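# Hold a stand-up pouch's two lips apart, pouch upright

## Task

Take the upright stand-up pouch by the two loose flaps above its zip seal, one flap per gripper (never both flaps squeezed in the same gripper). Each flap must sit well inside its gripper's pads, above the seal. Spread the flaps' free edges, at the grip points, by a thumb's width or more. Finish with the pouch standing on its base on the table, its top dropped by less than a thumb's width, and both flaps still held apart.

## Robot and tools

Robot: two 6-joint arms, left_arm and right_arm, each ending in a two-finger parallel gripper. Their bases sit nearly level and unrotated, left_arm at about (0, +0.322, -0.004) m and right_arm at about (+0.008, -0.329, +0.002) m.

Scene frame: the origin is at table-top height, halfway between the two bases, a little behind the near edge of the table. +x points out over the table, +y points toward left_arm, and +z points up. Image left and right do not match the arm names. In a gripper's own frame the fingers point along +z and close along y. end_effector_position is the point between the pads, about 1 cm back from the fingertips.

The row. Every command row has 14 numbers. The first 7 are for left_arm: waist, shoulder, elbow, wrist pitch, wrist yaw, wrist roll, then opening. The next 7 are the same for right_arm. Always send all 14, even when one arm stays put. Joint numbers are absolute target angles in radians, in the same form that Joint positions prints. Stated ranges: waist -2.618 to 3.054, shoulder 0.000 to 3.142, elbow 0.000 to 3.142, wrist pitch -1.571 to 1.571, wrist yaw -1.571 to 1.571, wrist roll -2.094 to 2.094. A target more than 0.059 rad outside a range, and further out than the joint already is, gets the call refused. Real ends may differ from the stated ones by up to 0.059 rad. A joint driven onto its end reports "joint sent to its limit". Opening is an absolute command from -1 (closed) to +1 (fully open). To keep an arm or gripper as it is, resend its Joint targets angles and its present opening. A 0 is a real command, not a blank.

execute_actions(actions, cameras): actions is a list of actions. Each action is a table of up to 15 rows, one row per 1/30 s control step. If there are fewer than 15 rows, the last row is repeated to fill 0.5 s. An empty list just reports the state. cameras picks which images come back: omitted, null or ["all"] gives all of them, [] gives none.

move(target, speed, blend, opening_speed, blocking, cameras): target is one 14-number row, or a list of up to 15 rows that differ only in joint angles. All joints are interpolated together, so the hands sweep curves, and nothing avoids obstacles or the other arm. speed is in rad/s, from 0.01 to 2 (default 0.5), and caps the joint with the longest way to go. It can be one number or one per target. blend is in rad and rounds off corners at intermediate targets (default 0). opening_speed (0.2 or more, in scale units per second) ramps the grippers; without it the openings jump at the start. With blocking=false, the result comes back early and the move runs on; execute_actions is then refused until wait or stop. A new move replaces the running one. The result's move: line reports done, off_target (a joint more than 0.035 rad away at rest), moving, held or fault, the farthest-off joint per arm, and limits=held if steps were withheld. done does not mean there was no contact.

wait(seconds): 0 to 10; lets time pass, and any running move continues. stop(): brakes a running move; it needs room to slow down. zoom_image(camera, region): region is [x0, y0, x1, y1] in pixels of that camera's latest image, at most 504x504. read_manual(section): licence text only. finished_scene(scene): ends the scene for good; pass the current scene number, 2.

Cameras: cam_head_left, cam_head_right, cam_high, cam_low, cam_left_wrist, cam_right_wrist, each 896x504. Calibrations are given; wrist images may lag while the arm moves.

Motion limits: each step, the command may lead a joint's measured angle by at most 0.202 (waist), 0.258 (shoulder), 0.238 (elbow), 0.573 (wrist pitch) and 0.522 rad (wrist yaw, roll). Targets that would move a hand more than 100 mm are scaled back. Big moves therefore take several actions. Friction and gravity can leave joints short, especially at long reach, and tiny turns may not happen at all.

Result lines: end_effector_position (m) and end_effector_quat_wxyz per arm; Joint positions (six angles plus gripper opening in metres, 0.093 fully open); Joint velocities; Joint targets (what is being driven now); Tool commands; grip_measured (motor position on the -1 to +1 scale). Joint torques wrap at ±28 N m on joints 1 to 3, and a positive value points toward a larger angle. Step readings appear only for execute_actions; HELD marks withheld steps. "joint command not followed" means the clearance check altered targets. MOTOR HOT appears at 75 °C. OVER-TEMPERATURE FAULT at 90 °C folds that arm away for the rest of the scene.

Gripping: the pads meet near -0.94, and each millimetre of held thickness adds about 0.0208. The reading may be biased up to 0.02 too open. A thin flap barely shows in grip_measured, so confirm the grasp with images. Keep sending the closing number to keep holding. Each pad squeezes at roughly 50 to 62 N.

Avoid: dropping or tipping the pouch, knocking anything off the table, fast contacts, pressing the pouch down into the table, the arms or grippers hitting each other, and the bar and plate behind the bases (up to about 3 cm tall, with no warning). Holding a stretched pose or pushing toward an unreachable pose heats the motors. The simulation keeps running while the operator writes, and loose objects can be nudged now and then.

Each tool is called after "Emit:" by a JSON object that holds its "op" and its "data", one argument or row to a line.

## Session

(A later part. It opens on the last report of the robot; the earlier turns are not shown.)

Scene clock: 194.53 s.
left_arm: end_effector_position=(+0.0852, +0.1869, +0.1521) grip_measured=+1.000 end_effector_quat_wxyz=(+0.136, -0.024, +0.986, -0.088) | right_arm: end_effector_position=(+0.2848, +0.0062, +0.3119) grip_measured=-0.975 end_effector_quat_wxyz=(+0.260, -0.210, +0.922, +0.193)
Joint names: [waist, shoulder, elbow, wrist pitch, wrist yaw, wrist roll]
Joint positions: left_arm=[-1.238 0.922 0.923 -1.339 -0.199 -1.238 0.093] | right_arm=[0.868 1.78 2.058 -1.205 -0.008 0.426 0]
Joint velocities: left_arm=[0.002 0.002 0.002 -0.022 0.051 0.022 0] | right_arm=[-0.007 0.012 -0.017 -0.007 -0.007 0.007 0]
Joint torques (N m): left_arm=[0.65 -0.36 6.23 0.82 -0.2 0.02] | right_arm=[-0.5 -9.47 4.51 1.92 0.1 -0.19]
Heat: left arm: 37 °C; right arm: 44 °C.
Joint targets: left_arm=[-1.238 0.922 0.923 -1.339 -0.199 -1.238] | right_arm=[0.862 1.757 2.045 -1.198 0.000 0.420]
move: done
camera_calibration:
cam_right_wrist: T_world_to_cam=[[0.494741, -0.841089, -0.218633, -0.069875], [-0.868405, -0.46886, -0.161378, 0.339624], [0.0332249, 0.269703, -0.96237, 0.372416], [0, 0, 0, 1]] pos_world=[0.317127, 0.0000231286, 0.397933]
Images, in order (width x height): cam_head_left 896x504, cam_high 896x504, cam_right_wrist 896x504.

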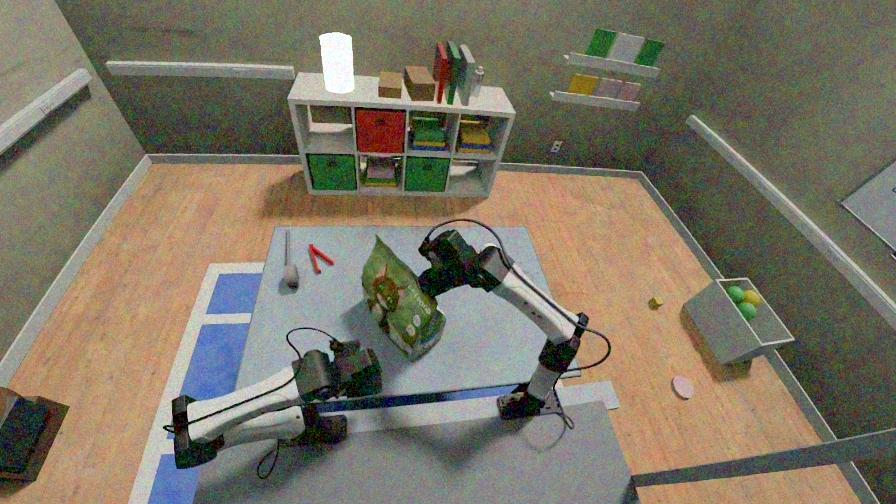

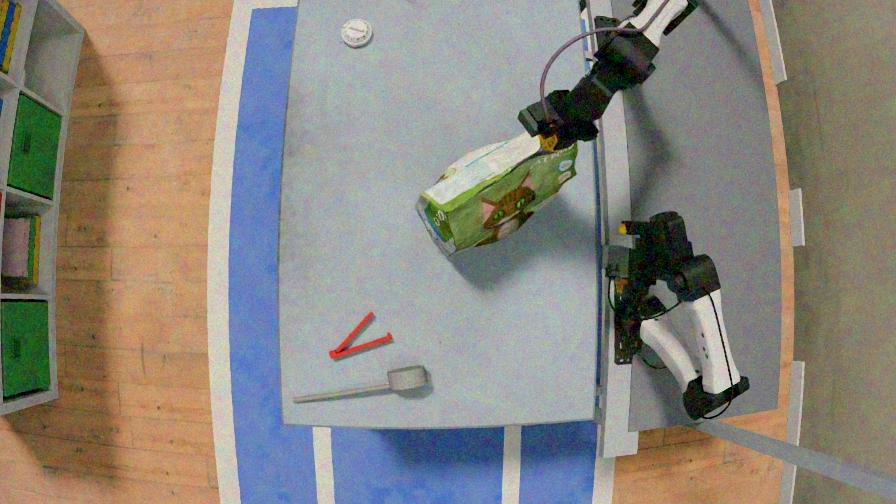

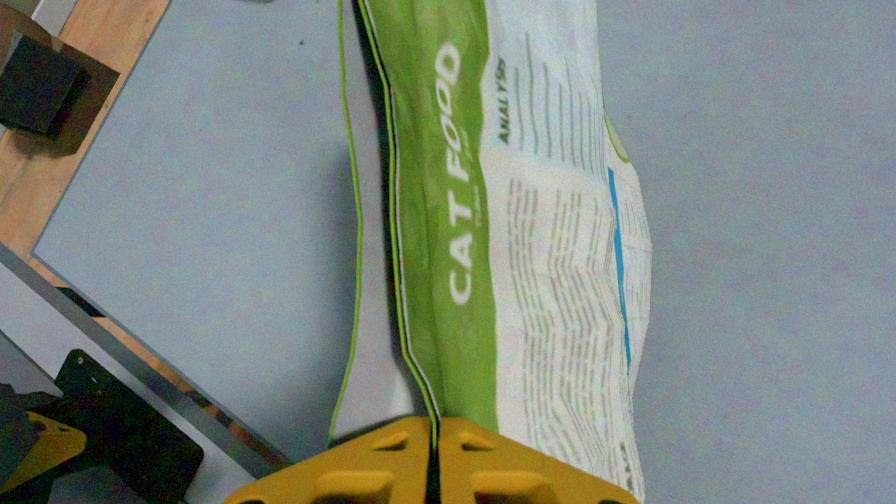

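Emit:
{"op": "move", "data": {
  "target": [
    [-0.694,0.95,1.0,-1.339,0,-1.32,-0.21,0.85,1.745,2.028,-1.193,0,0.42,-1],
    [-0.694,1.203,1.926,-1.55,0,-1.32,-0.21,0.832,1.733,2.012,-1.189,0,0.42,-1],
    [-0.694,1.749,2.383,-1.534,0,-1.32,-0.21,0.832,1.733,2.012,-1.189,0,0.42,-1]
  ],
  "speed": 0.5
}}

Emit:
{"op": "zoom_image", "data": {
  "camera": "cam_high",
  "region": [400, 90, 660, 290]
}}

Emit:
{"op": "zoom_image", "data": {
  "camera": "cam_left_wrist",
  "region": [200, 0, 700, 504]
}}

Scene clock: 221.40 s.
left_arm: end_effector_position=(+0.2905, +0.0968, +0.3762) grip_measured=-0.208 end_effector_quat_wxyz=(+0.178, -0.300, +0.895, -0.278) | right_arm: end_effector_position=(+0.2901, -0.0027, +0.3070) grip_measured=-0.975 end_effector_quat_wxyz=(+0.258, -0.200, +0.926, +0.190)
Joint names: [waist, shoulder, elbow, wrist pitch, wrist yaw, wrist roll]
Joint positions: left_arm=[-0.699 1.744 2.362 -1.541 -0.009 -1.315 0.035] | right_arm=[0.844 1.764 2.022 -1.194 -0.013 0.426 0]
Joint velocities: left_arm=[-0.002 0.012 0.002 -0.007 -0.066 0.022 0.001] | right_arm=[-0.012 0.002 -0.007 -0.022 -0.095 -0.022 0]
Joint torques (N m): left_arm=[1.09 -4.6 6.74 1.62 0.07 -0.04] | right_arm=[-1.02 -10.32 4.79 1.9 0.13 -0.17]
Heat: left arm: 37 °C; right arm: 46 °C.
Joint targets: left_arm=[-0.694 1.749 2.383 -1.534 0.000 -1.320] | right_arm=[0.832 1.733 2.012 -1.189 0.000 0.420]
move: done
camera_calibration:
cam_left_wrist: T_world_to_cam=[[0.421779, -0.655858, 0.626061, -0.297521], [-0.898316, -0.395948, 0.190405, 0.266729], [0.123009, -0.642709, -0.75617, 0.393904], [0, 0, 0, 1]] pos_world=[0.316641, 0.163645, 0.433338]
cam_right_wrist: T_world_to_cam=[[0.474572, -0.852485, -0.219206, -0.0750837], [-0.879682, -0.45066, -0.151873, 0.33969], [0.0306818, 0.264906, -0.963786, 0.371112], [0, 0, 0, 1]] pos_world=[0.323066, -0.00923289, 0.392804]

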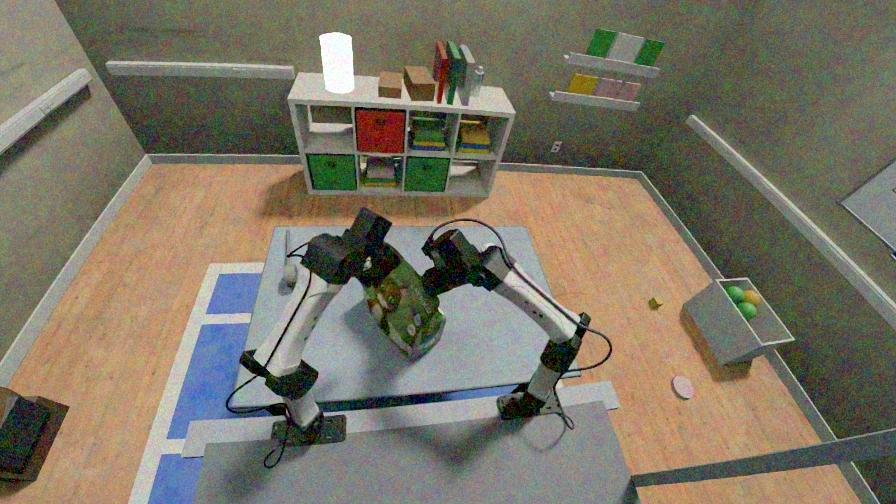

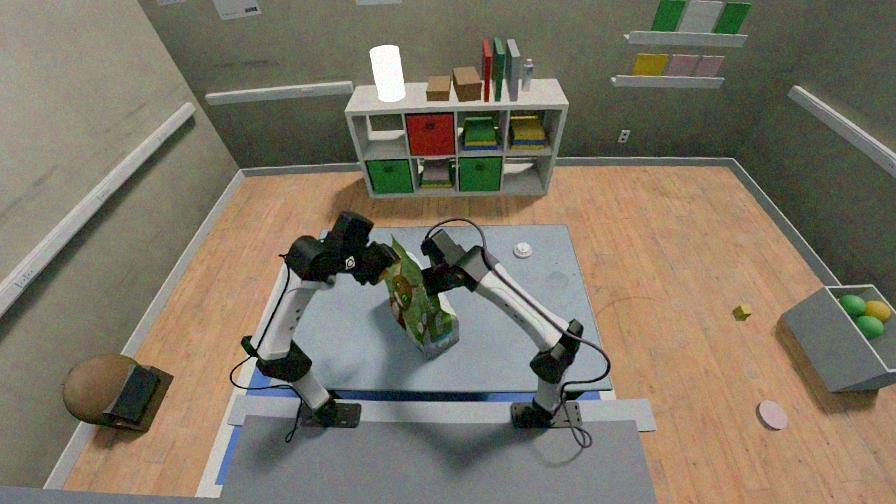

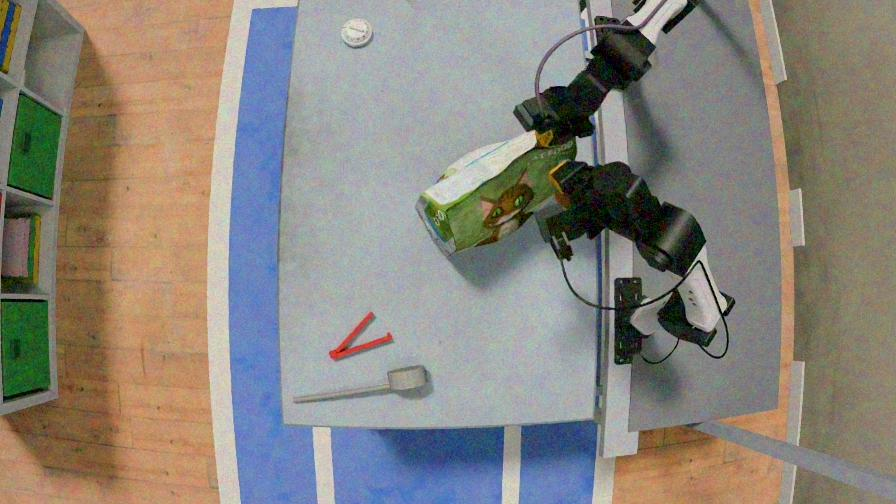

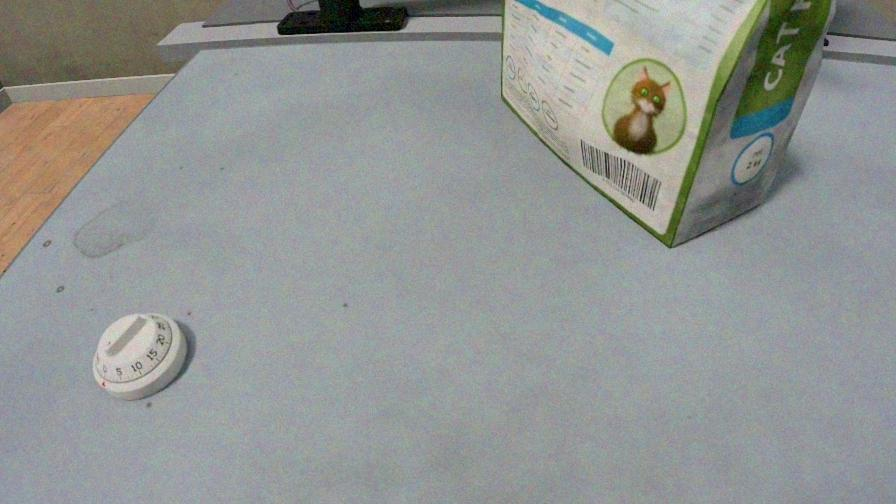

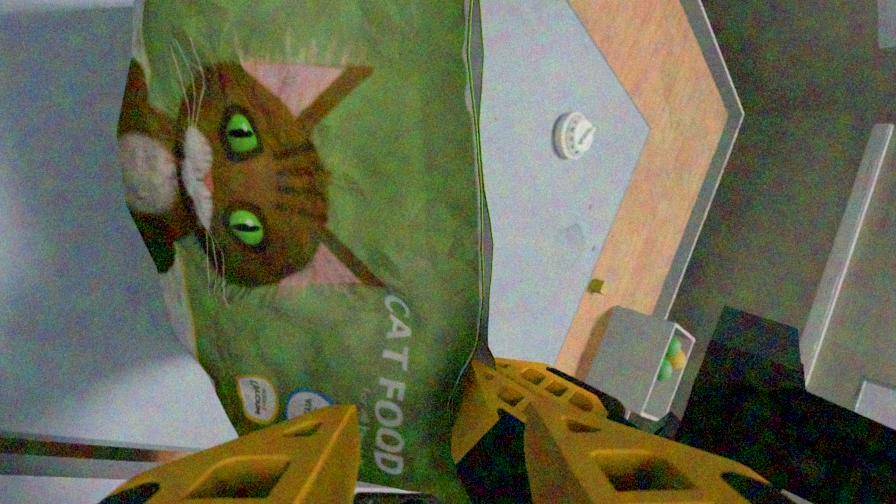

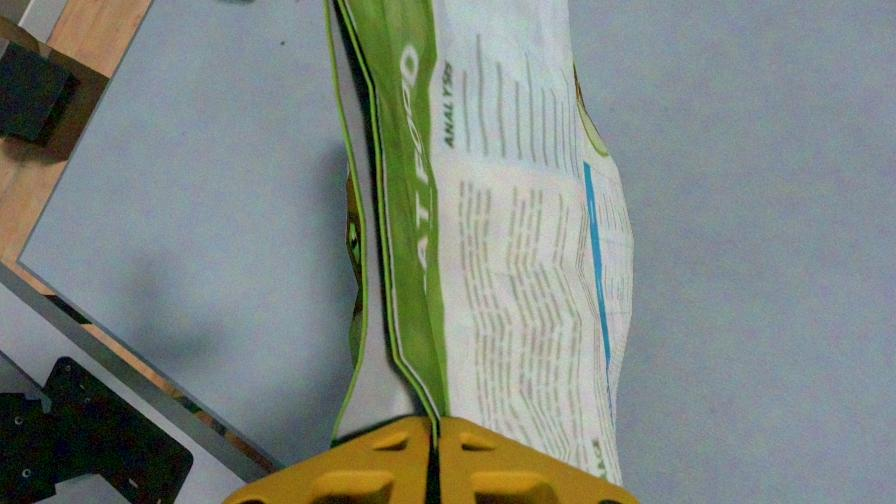

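Scaled by 1.938 from the camera's 896x504 image, which has a finer 1280x720 frame.

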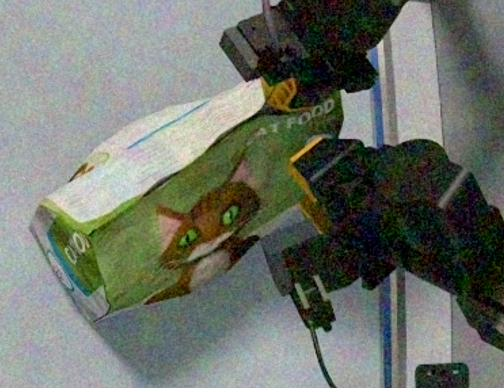

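Scaled by 1.000.

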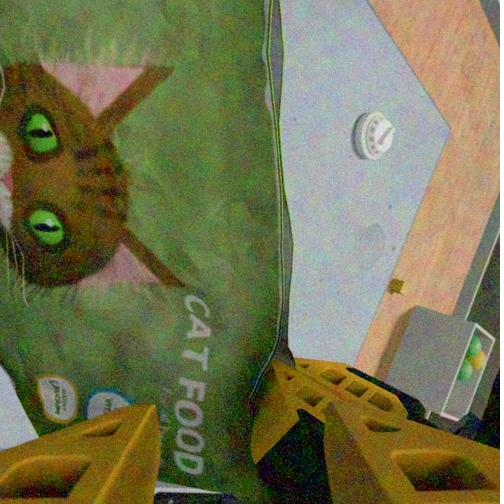

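Emit:
{"op": "zoom_image", "data": {
  "camera": "cam_left_wrist",
  "region": [400, 0, 560, 200]
}}

Emit:
{"op": "zoom_image", "data": {
  "camera": "cam_left_wrist",
  "region": [400, 180, 560, 420]
}}

Emit:
{"op": "zoom_image", "data": {
  "camera": "cam_right_wrist",
  "region": [290, 0, 490, 220]
}}

Emit:
{"op": "zoom_image", "data": {
  "camera": "cam_right_wrist",
  "region": [290, 200, 490, 460]
}}

Emit:
{"op": "zoom_image", "data": {
  "camera": "cam_high",
  "region": [410, 120, 590, 260]
}}

Scaled by 2.520 from the camera's 896x504 image, which has a finer 1280x720 frame.

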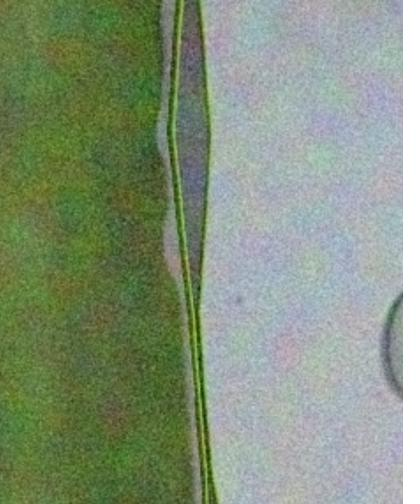

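Scaled by 2.100 from the camera's 896x504 image, which has a finer 1280x720 frame.

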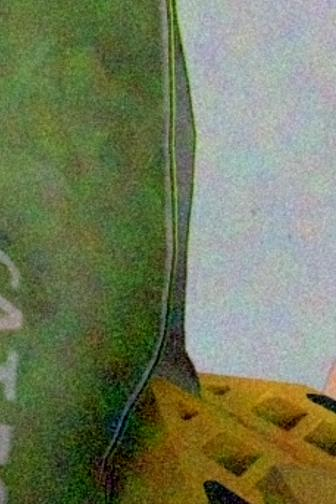

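Scaled by 2.291 from the camera's 896x504 image, which has a finer 1280x720 frame.

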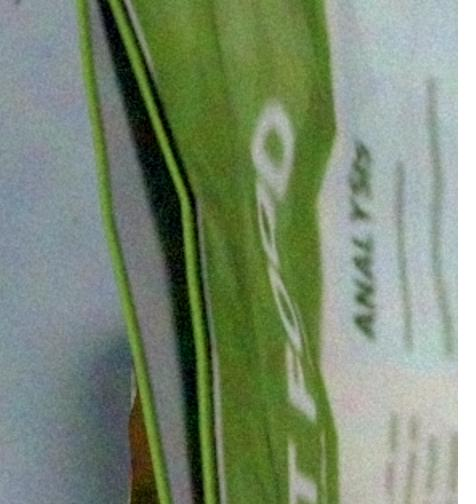

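Scaled by 1.938 from the camera's 896x504 image, which has a finer 1280x720 frame.

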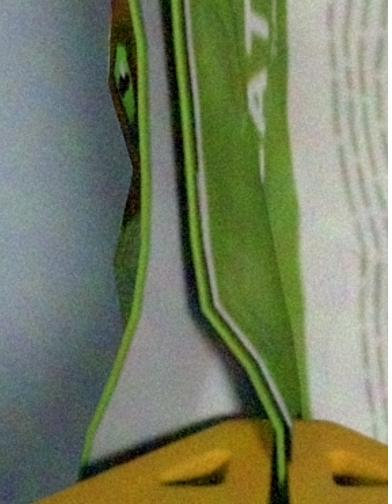

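Scaled by 2.800 from the camera's 896x504 image, which has a finer 1280x720 frame.

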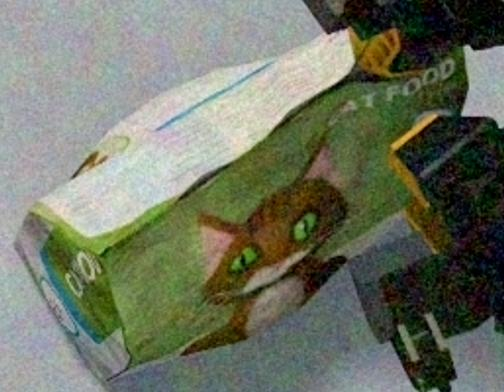

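Emit:
{"op": "move", "data": {
  "target": [-0.694,1.749,2.383,-1.534,0,-1.32,-0.21,0.825,1.773,2.060,-1.198,0,0.42,-1],
  "speed": 0.1,
  "cameras": ["cam_high","cam_left_wrist","cam_right_wrist"]
}}

Emit:
{"op": "zoom_image", "data": {
  "camera": "cam_left_wrist",
  "region": [360, 160, 600, 460]
}}

Emit:
{"op": "zoom_image", "data": {
  "camera": "cam_right_wrist",
  "region": [290, 160, 530, 460]
}}

Scene clock: 259.73 s.
left_arm: end_effector_position=(+0.2905, +0.0968, +0.3762) grip_measured=-0.208 end_effector_quat_wxyz=(+0.178, -0.300, +0.895, -0.278) | right_arm: end_effector_position=(+0.2907, -0.0032, +0.3073) grip_measured=-0.975 end_effector_quat_wxyz=(+0.256, -0.199, +0.926, +0.191)
Joint names: [waist, shoulder, elbow, wrist pitch, wrist yaw, wrist roll]
Joint positions: left_arm=[-0.699 1.744 2.362 -1.541 -0.009 -1.315 0.035] | right_arm=[0.84 1.766 2.027 -1.197 -0.019 0.426 0]
Joint velocities: left_arm=[-0.002 -0.007 -0.002 0.037 -0.022 -0.022 -0.001] | right_arm=[-0.007 -0.012 -0.002 0.022 0.051 -0.022 0]
Joint torques (N m): left_arm=[1.05 -4.56 6.84 1.59 0.07 0] | right_arm=[-1.11 -7.15 8.44 1.77 0.19 -0.18]
Heat: left arm: 36 °C; right arm: 50 °C.
Joint targets: left_arm=[-0.694 1.749 2.383 -1.534 0.000 -1.320] | right_arm=[0.825 1.773 2.060 -1.198 0.000 0.420]
move: done
camera_calibration:
cam_left_wrist: T_world_to_cam=[[0.421779, -0.655858, 0.626061, -0.297521], [-0.898316, -0.395948, 0.190405, 0.266729], [0.123009, -0.642709, -0.75617, 0.393904], [0, 0, 0, 1]] pos_world=[0.316641, 0.163645, 0.433338]
cam_right_wrist: T_world_to_cam=[[0.473361, -0.851969, -0.223782, -0.0739094], [-0.880469, -0.449977, -0.149314, 0.339504], [0.0265146, 0.267713, -0.963134, 0.372543], [0, 0, 0, 1]] pos_world=[0.324031, -0.00993412, 0.392962]
Images, in order (width x height): cam_high 896x504, cam_left_wrist 896x504, cam_right_wrist 896x504.

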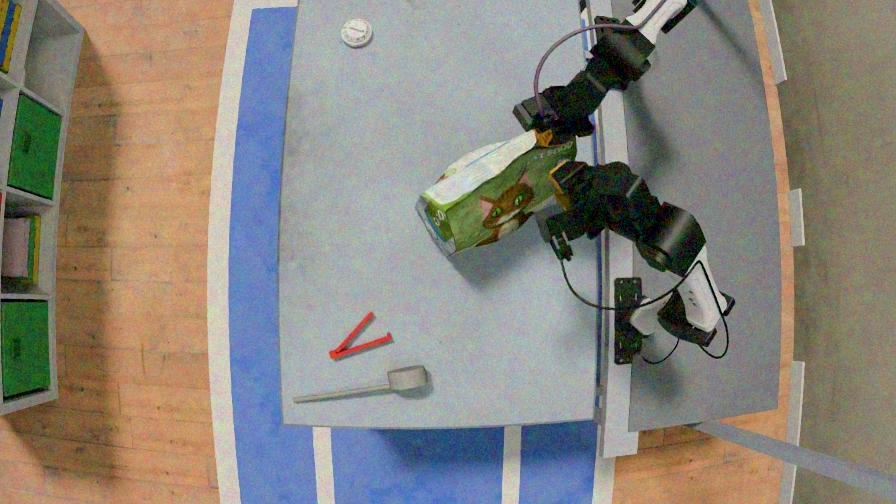

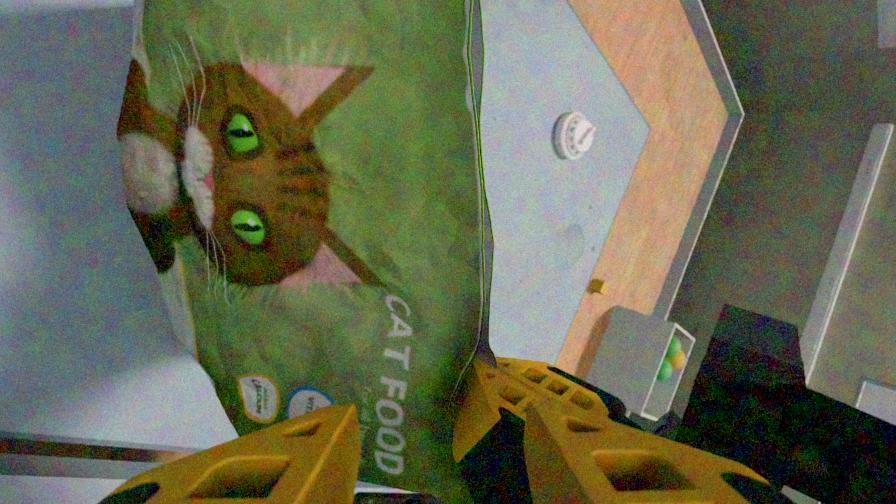

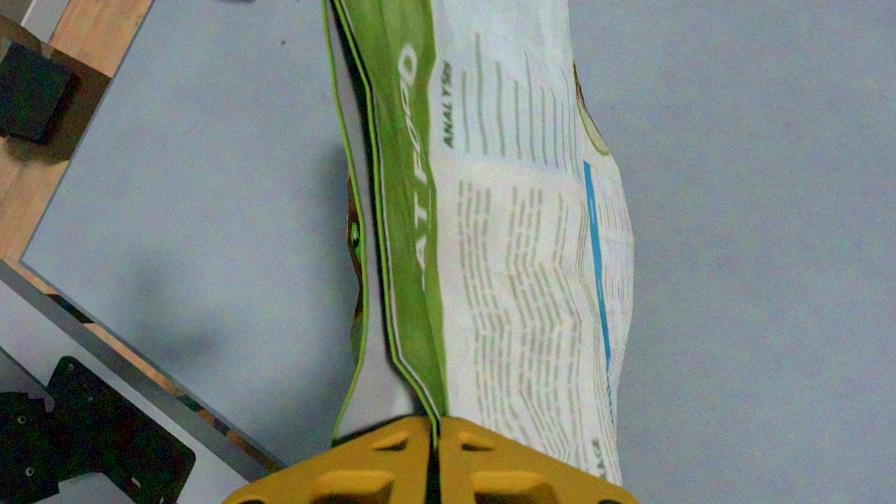

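Scaled by 1.680 from the camera's 896x504 image, which has a finer 1280x720 frame.

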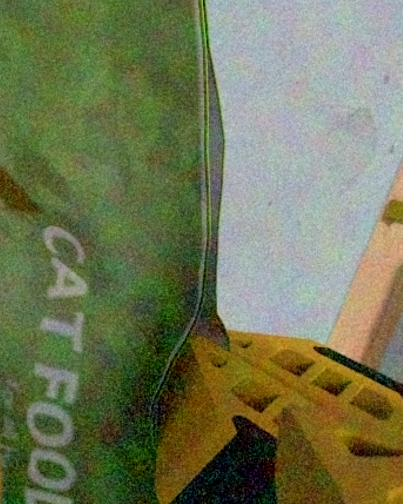

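Scaled by 1.680 from the camera's 896x504 image, which has a finer 1280x720 frame.

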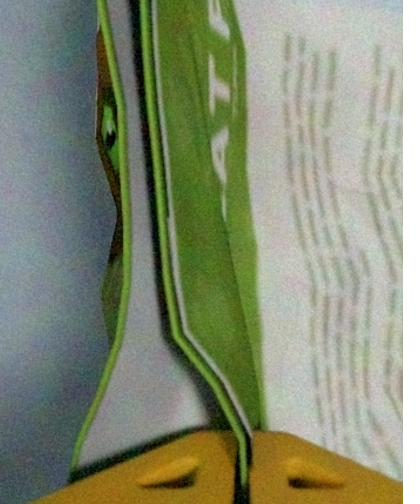

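Emit:
{"op": "move", "data": {
  "target": [-0.694,1.749,2.383,-1.534,0,-1.32,-0.21,0.825,1.815,2.095,-1.205,0,0.42,-1],
  "speed": 0.1,
  "cameras": ["cam_high","cam_left_wrist","cam_right_wrist"]
}}

Emit:
{"op": "zoom_image", "data": {
  "camera": "cam_left_wrist",
  "region": [360, 160, 600, 460]
}}

Emit:
{"op": "zoom_image", "data": {
  "camera": "cam_right_wrist",
  "region": [290, 160, 530, 460]
}}

Scene clock: 264.63 s.
left_arm: end_effector_position=(+0.2905, +0.0968, +0.3762) grip_measured=-0.208 end_effector_quat_wxyz=(+0.178, -0.300, +0.895, -0.278) | right_arm: end_effector_position=(+0.2927, -0.0024, +0.3055) grip_measured=-0.975 end_effector_quat_wxyz=(+0.248, -0.199, +0.930, +0.185)
Joint names: [waist, shoulder, elbow, wrist pitch, wrist yaw, wrist roll]
Joint positions: left_arm=[-0.699 1.744 2.362 -1.541 -0.009 -1.315 0.035] | right_arm=[0.838 1.796 2.069 -1.231 -0.019 0.426 0]
Joint velocities: left_arm=[0.002 0.007 -0.002 -0.051 -0.066 0.037 0.001] | right_arm=[-0.007 -0.017 0.017 0.007 0.022 -0.066 0]
Joint torques (N m): left_arm=[1.14 -4.71 6.69 1.6 0.09 -0.01] | right_arm=[-1.06 -6.26 7.82 2.08 0.21 -0.2]
Heat: left arm: 36 °C; right arm: 49 °C.
Joint targets: left_arm=[-0.694 1.749 2.383 -1.534 0.000 -1.320] | right_arm=[0.825 1.815 2.095 -1.205 0.000 0.420]
move: done
camera_calibration:
cam_left_wrist: T_world_to_cam=[[0.421779, -0.655858, 0.626061, -0.297521], [-0.898316, -0.395948, 0.190405, 0.266729], [0.123009, -0.642709, -0.75617, 0.393904], [0, 0, 0, 1]] pos_world=[0.316641, 0.163645, 0.433338]
cam_right_wrist: T_world_to_cam=[[0.468169, -0.856508, -0.217282, -0.0750854], [-0.883542, -0.450103, -0.129462, 0.336137], [0.0130859, 0.252588, -0.967485, 0.375759], [0, 0, 0, 1]] pos_world=[0.327226, -0.00792734, 0.390743]
Images, in order (width x height): cam_high 896x504, cam_left_wrist 896x504, cam_right_wrist 896x504.

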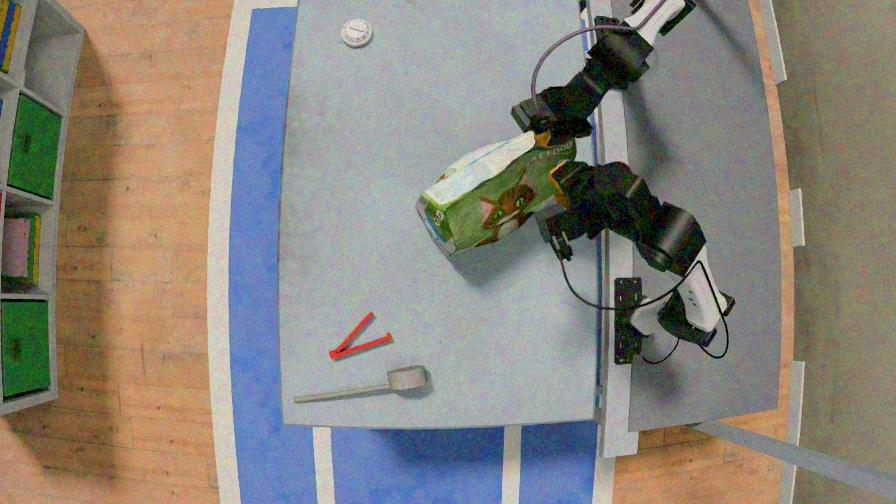

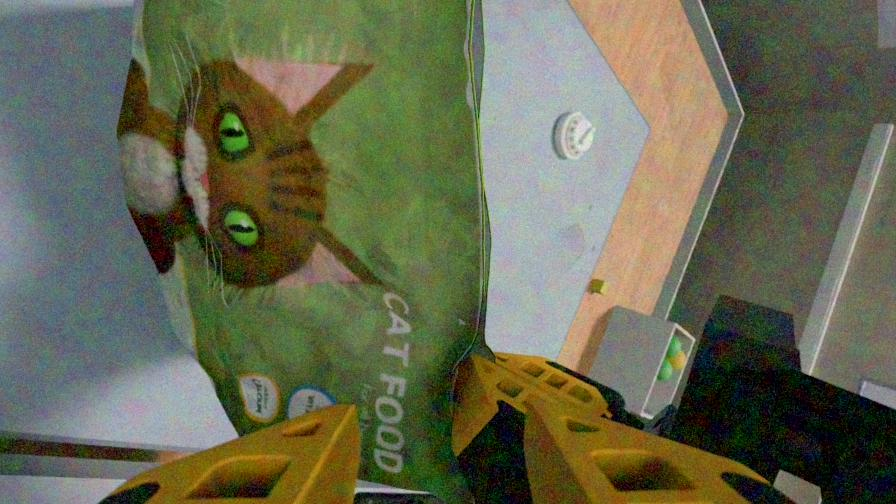

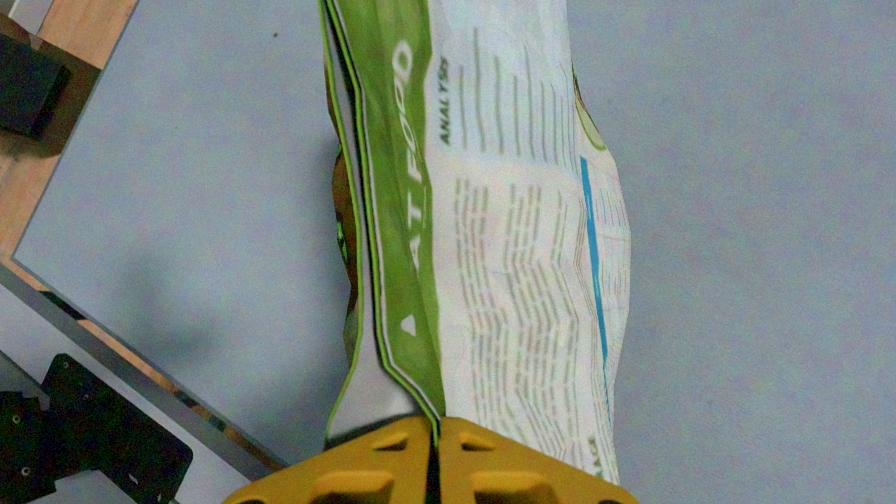

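Scaled by 1.680 from the camera's 896x504 image, which has a finer 1280x720 frame.

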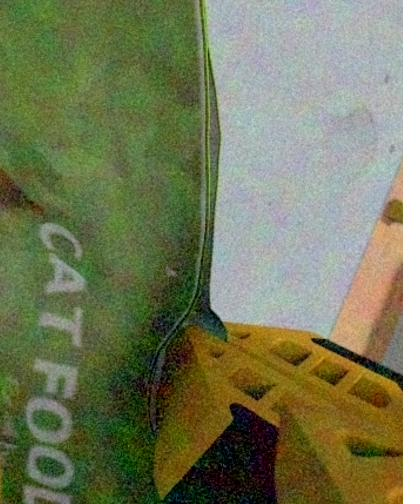

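Scaled by 1.680 from the camera's 896x504 image, which has a finer 1280x720 frame.

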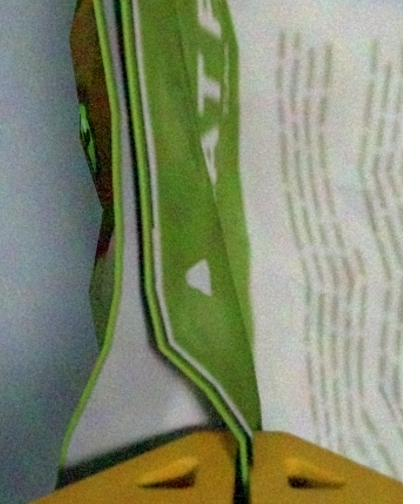

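Emit:
{"op": "move", "data": {
  "target": [-0.694,1.749,2.383,-1.534,0,-1.32,-0.21,0.862,1.757,2.045,-1.198,0,0.42,-1],
  "speed": 0.1,
  "cameras": []
}}

Emit:
{"op": "move", "data": {
  "target": [-0.694,1.749,2.383,-1.534,0,-1.32,-0.21,0.862,1.757,2.045,-1.198,0,0.42,-0.3],
  "opening_speed": 0.5,
  "cameras": ["cam_high","cam_left_wrist","cam_right_wrist"]
}}

Emit:
{"op": "zoom_image", "data": {
  "camera": "cam_right_wrist",
  "region": [200, 160, 500, 460]
}}

Emit:
{"op": "zoom_image", "data": {
  "camera": "cam_left_wrist",
  "region": [360, 160, 600, 460]
}}

Scene clock: 277.27 s.
left_arm: end_effector_position=(+0.2905, +0.0968, +0.3762) grip_measured=-0.208 end_effector_quat_wxyz=(+0.178, -0.300, +0.895, -0.278) | right_arm: end_effector_position=(+0.2868, +0.0037, +0.3105) grip_measured=-0.975 end_effector_quat_wxyz=(+0.257, -0.207, +0.924, +0.192)
Joint names: [waist, shoulder, elbow, wrist pitch, wrist yaw, wrist roll]
Joint positions: left_arm=[-0.699 1.744 2.362 -1.541 -0.009 -1.315 0.035] | right_arm=[0.86 1.782 2.058 -1.21 -0.012 0.426 0]
Joint velocities: left_arm=[0.002 0.002 -0.017 0.007 -0.007 -0.051 -0.001] | right_arm=[0.002 0.007 -0.017 -0.051 -0.037 -0.007 0]
Joint torques (N m): left_arm=[1.14 -4.57 6.63 1.61 0.07 0.01] | right_arm=[0.14 -9.61 4.57 1.95 0.17 -0.2]
Heat: left arm: 36 °C; right arm: 46 °C.
Joint targets: left_arm=[-0.694 1.749 2.383 -1.534 0.000 -1.320] | right_arm=[0.862 1.757 2.045 -1.198 0.000 0.420]
move: done
No camera images: "cameras" was empty.

Scene clock: 278.87 s.
left_arm: end_effector_position=(+0.2905, +0.0968, +0.3762) grip_measured=-0.208 end_effector_quat_wxyz=(+0.178, -0.300, +0.895, -0.278) | right_arm: end_effector_position=(+0.2874, +0.0029, +0.3110) grip_measured=-0.302 end_effector_quat_wxyz=(+0.259, -0.206, +0.924, +0.190)
Joint names: [waist, shoulder, elbow, wrist pitch, wrist yaw, wrist roll]
Joint positions: left_arm=[-0.699 1.744 2.362 -1.541 -0.009 -1.315 0.035] | right_arm=[0.86 1.78 2.058 -1.21 -0.006 0.426 0.031]
Joint velocities: left_arm=[0.002 0.007 0.002 -0.007 -0.007 -0.022 0.001] | right_arm=[0.017 -0.012 0.002 0.022 -0.037 -0.022 0.001]
Joint torques (N m): left_arm=[1.11 -4.45 6.65 1.59 0.09 0] | right_arm=[0.12 -9.43 4.44 1.95 0.07 -0.14]
Heat: left arm: 36 °C; right arm: 46 °C.
Joint targets: left_arm=[-0.694 1.749 2.383 -1.534 0.000 -1.320] | right_arm=[0.862 1.757 2.045 -1.198 0.000 0.420]
move: done
camera_calibration:
cam_left_wrist: T_world_to_cam=[[0.421779, -0.655858, 0.626061, -0.297521], [-0.898316, -0.395948, 0.190405, 0.266729], [0.123009, -0.642709, -0.75617, 0.393904], [0, 0, 0, 1]] pos_world=[0.316641, 0.163645, 0.433338]
cam_right_wrist: T_world_to_cam=[[0.485814, -0.847174, -0.21513, -0.0726692], [-0.873397, -0.460908, -0.157296, 0.340335], [0.0341021, 0.26431, -0.963835, 0.372552], [0, 0, 0, 1]] pos_world=[0.319846, -0.00316976, 0.396979]
Images, in order (width x height): cam_high 896x504, cam_left_wrist 896x504, cam_right_wrist 896x504.

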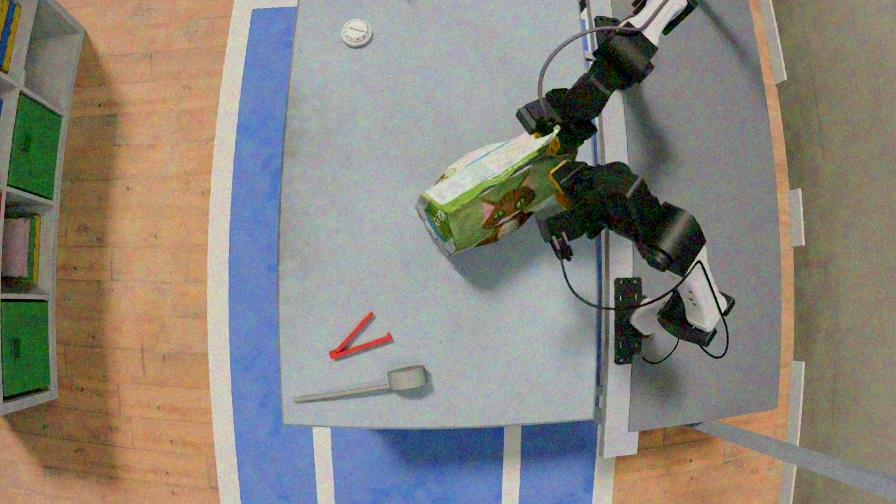

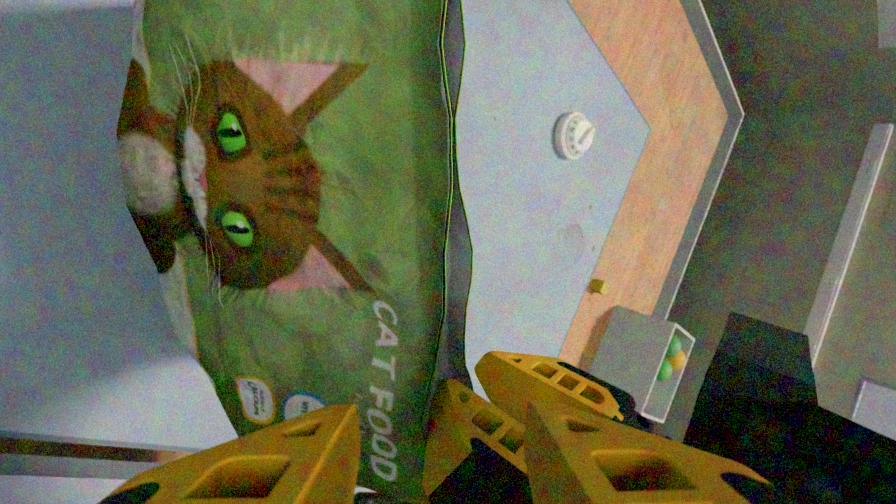

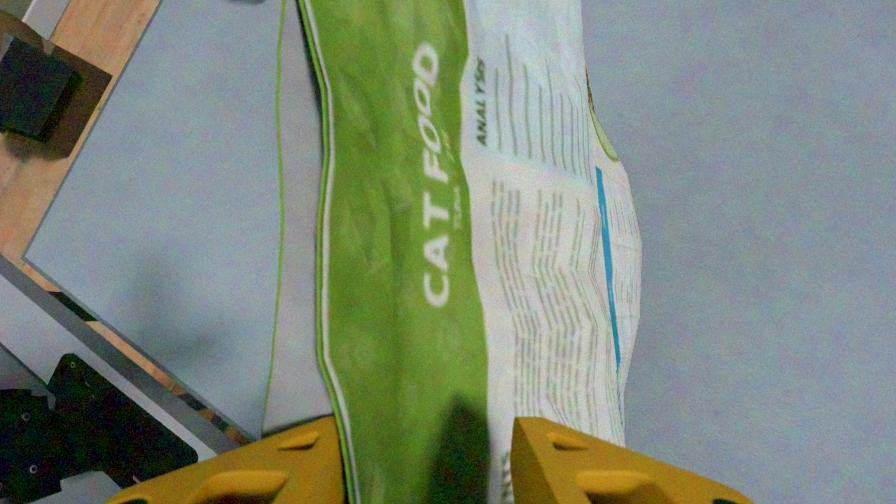

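Scaled by 1.680 from the camera's 896x504 image, which has a finer 1280x720 frame.

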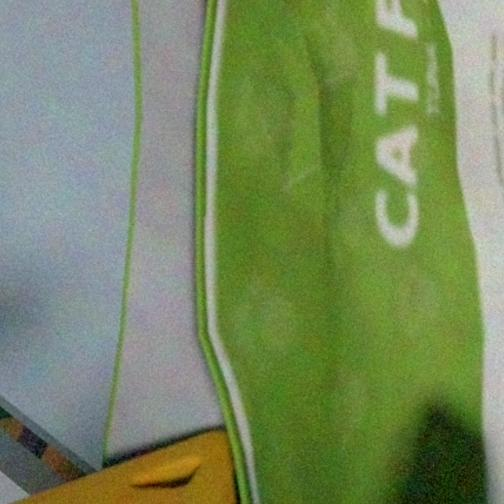

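Scaled by 1.680 from the camera's 896x504 image, which has a finer 1280x720 frame.

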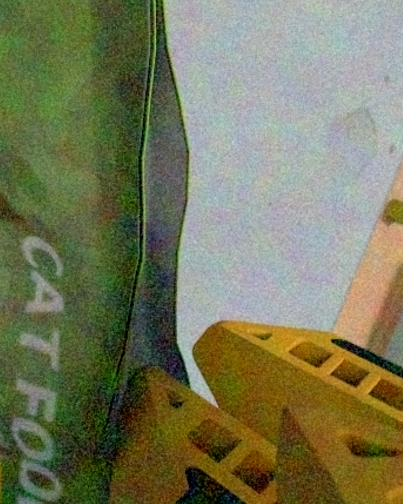

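Emit:
{"op": "execute_actions", "data": {
  "actions": [],
  "cameras": ["cam_left_wrist","cam_right_wrist","cam_head_left"]
}}

Scene clock: 291.33 s.
left_arm: end_effector_position=(+0.2905, +0.0968, +0.3762) grip_measured=-0.208 end_effector_quat_wxyz=(+0.178, -0.300, +0.895, -0.278) | right_arm: end_effector_position=(+0.2875, +0.0028, +0.3110) grip_measured=-0.302 end_effector_quat_wxyz=(+0.260, -0.206, +0.924, +0.190)
Joint names: [waist, shoulder, elbow, wrist pitch, wrist yaw, wrist roll]
Joint positions: left_arm=[-0.699 1.744 2.362 -1.541 -0.009 -1.315 0.035] | right_arm=[0.86 1.78 2.058 -1.21 -0.005 0.426 0.031]
Joint velocities: left_arm=[-0.002 0.002 -0.022 -0.022 -0.022 0.007 0.001] | right_arm=[0.017 0.002 -0.002 0.051 0.037 0.007 0]
Joint torques (N m): left_arm=[0.96 -4.6 6.64 1.61 0.06 -0.03] | right_arm=[0.25 -9.66 4.59 1.97 0.05 -0.16]
Heat: left arm: 37 °C; right arm: 47 °C.
Joint targets: left_arm=[-0.694 1.749 2.383 -1.534 0.000 -1.320] | right_arm=[0.862 1.757 2.045 -1.198 0.000 0.420]
Tool commands: left_gripper/opening=-0.21 right_gripper/opening=-0.3
camera_calibration:
cam_left_wrist: T_world_to_cam=[[0.421779, -0.655858, 0.626061, -0.297521], [-0.898316, -0.395948, 0.190405, 0.266729], [0.123009, -0.642709, -0.75617, 0.393904], [0, 0, 0, 1]] pos_world=[0.316641, 0.163645, 0.433338]
cam_right_wrist: T_world_to_cam=[[0.485667, -0.847329, -0.214852, -0.0727719], [-0.873467, -0.460736, -0.157408, 0.340413], [0.034386, 0.264114, -0.963878, 0.372495], [0, 0, 0, 1]] pos_world=[0.319874, -0.00320231, 0.396988]
Images, in order (width x height): cam_head_left 896x504, cam_left_wrist 896x504, cam_right_wrist 896x504.

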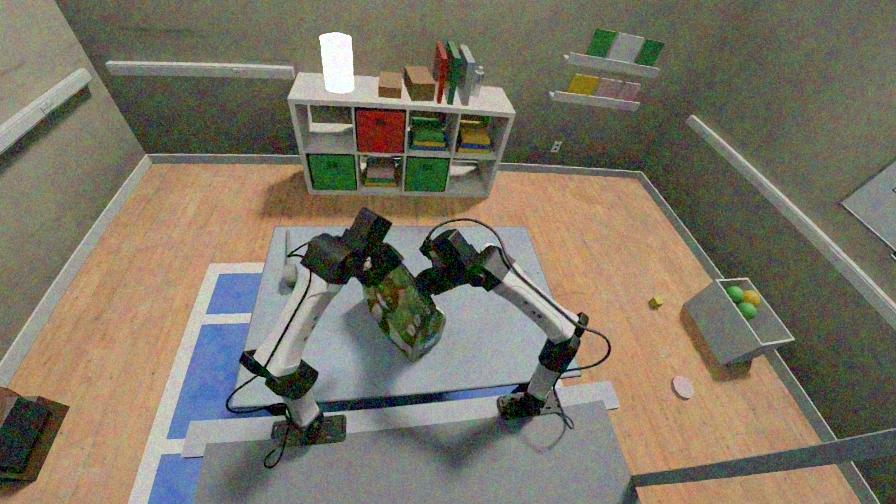

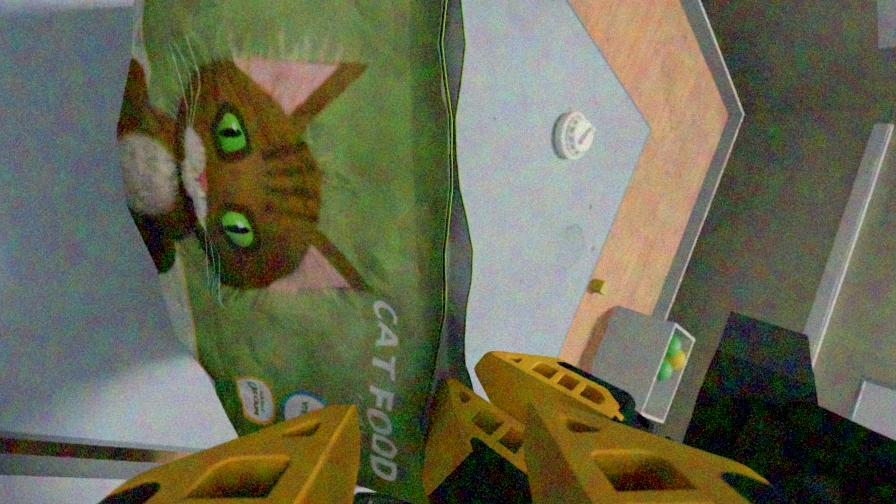

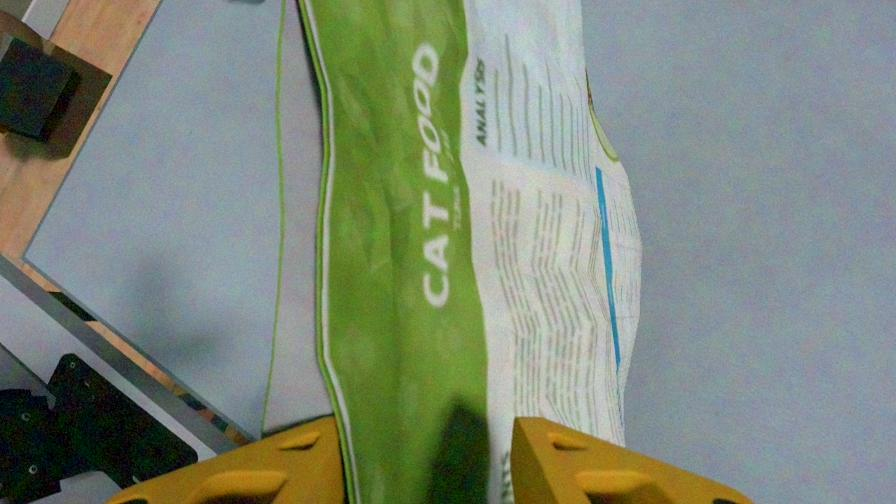

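Emit:
{"op": "zoom_image", "data": {
  "camera": "cam_left_wrist",
  "region": [360, 100, 560, 420]
}}

Emit:
{"op": "zoom_image", "data": {
  "camera": "cam_right_wrist",
  "region": [220, 200, 520, 500]
}}

Scaled by 1.575 from the camera's 896x504 image, which has a finer 1280x720 frame.

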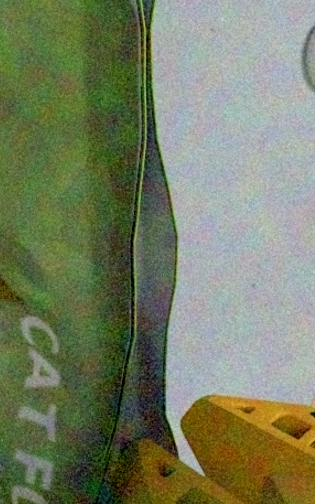

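Scaled by 1.680 from the camera's 896x504 image, which has a finer 1280x720 frame.

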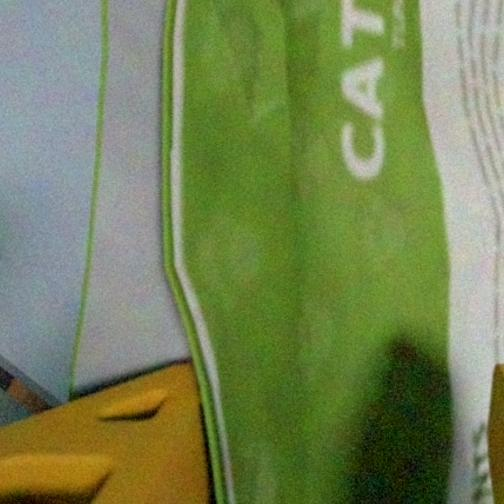

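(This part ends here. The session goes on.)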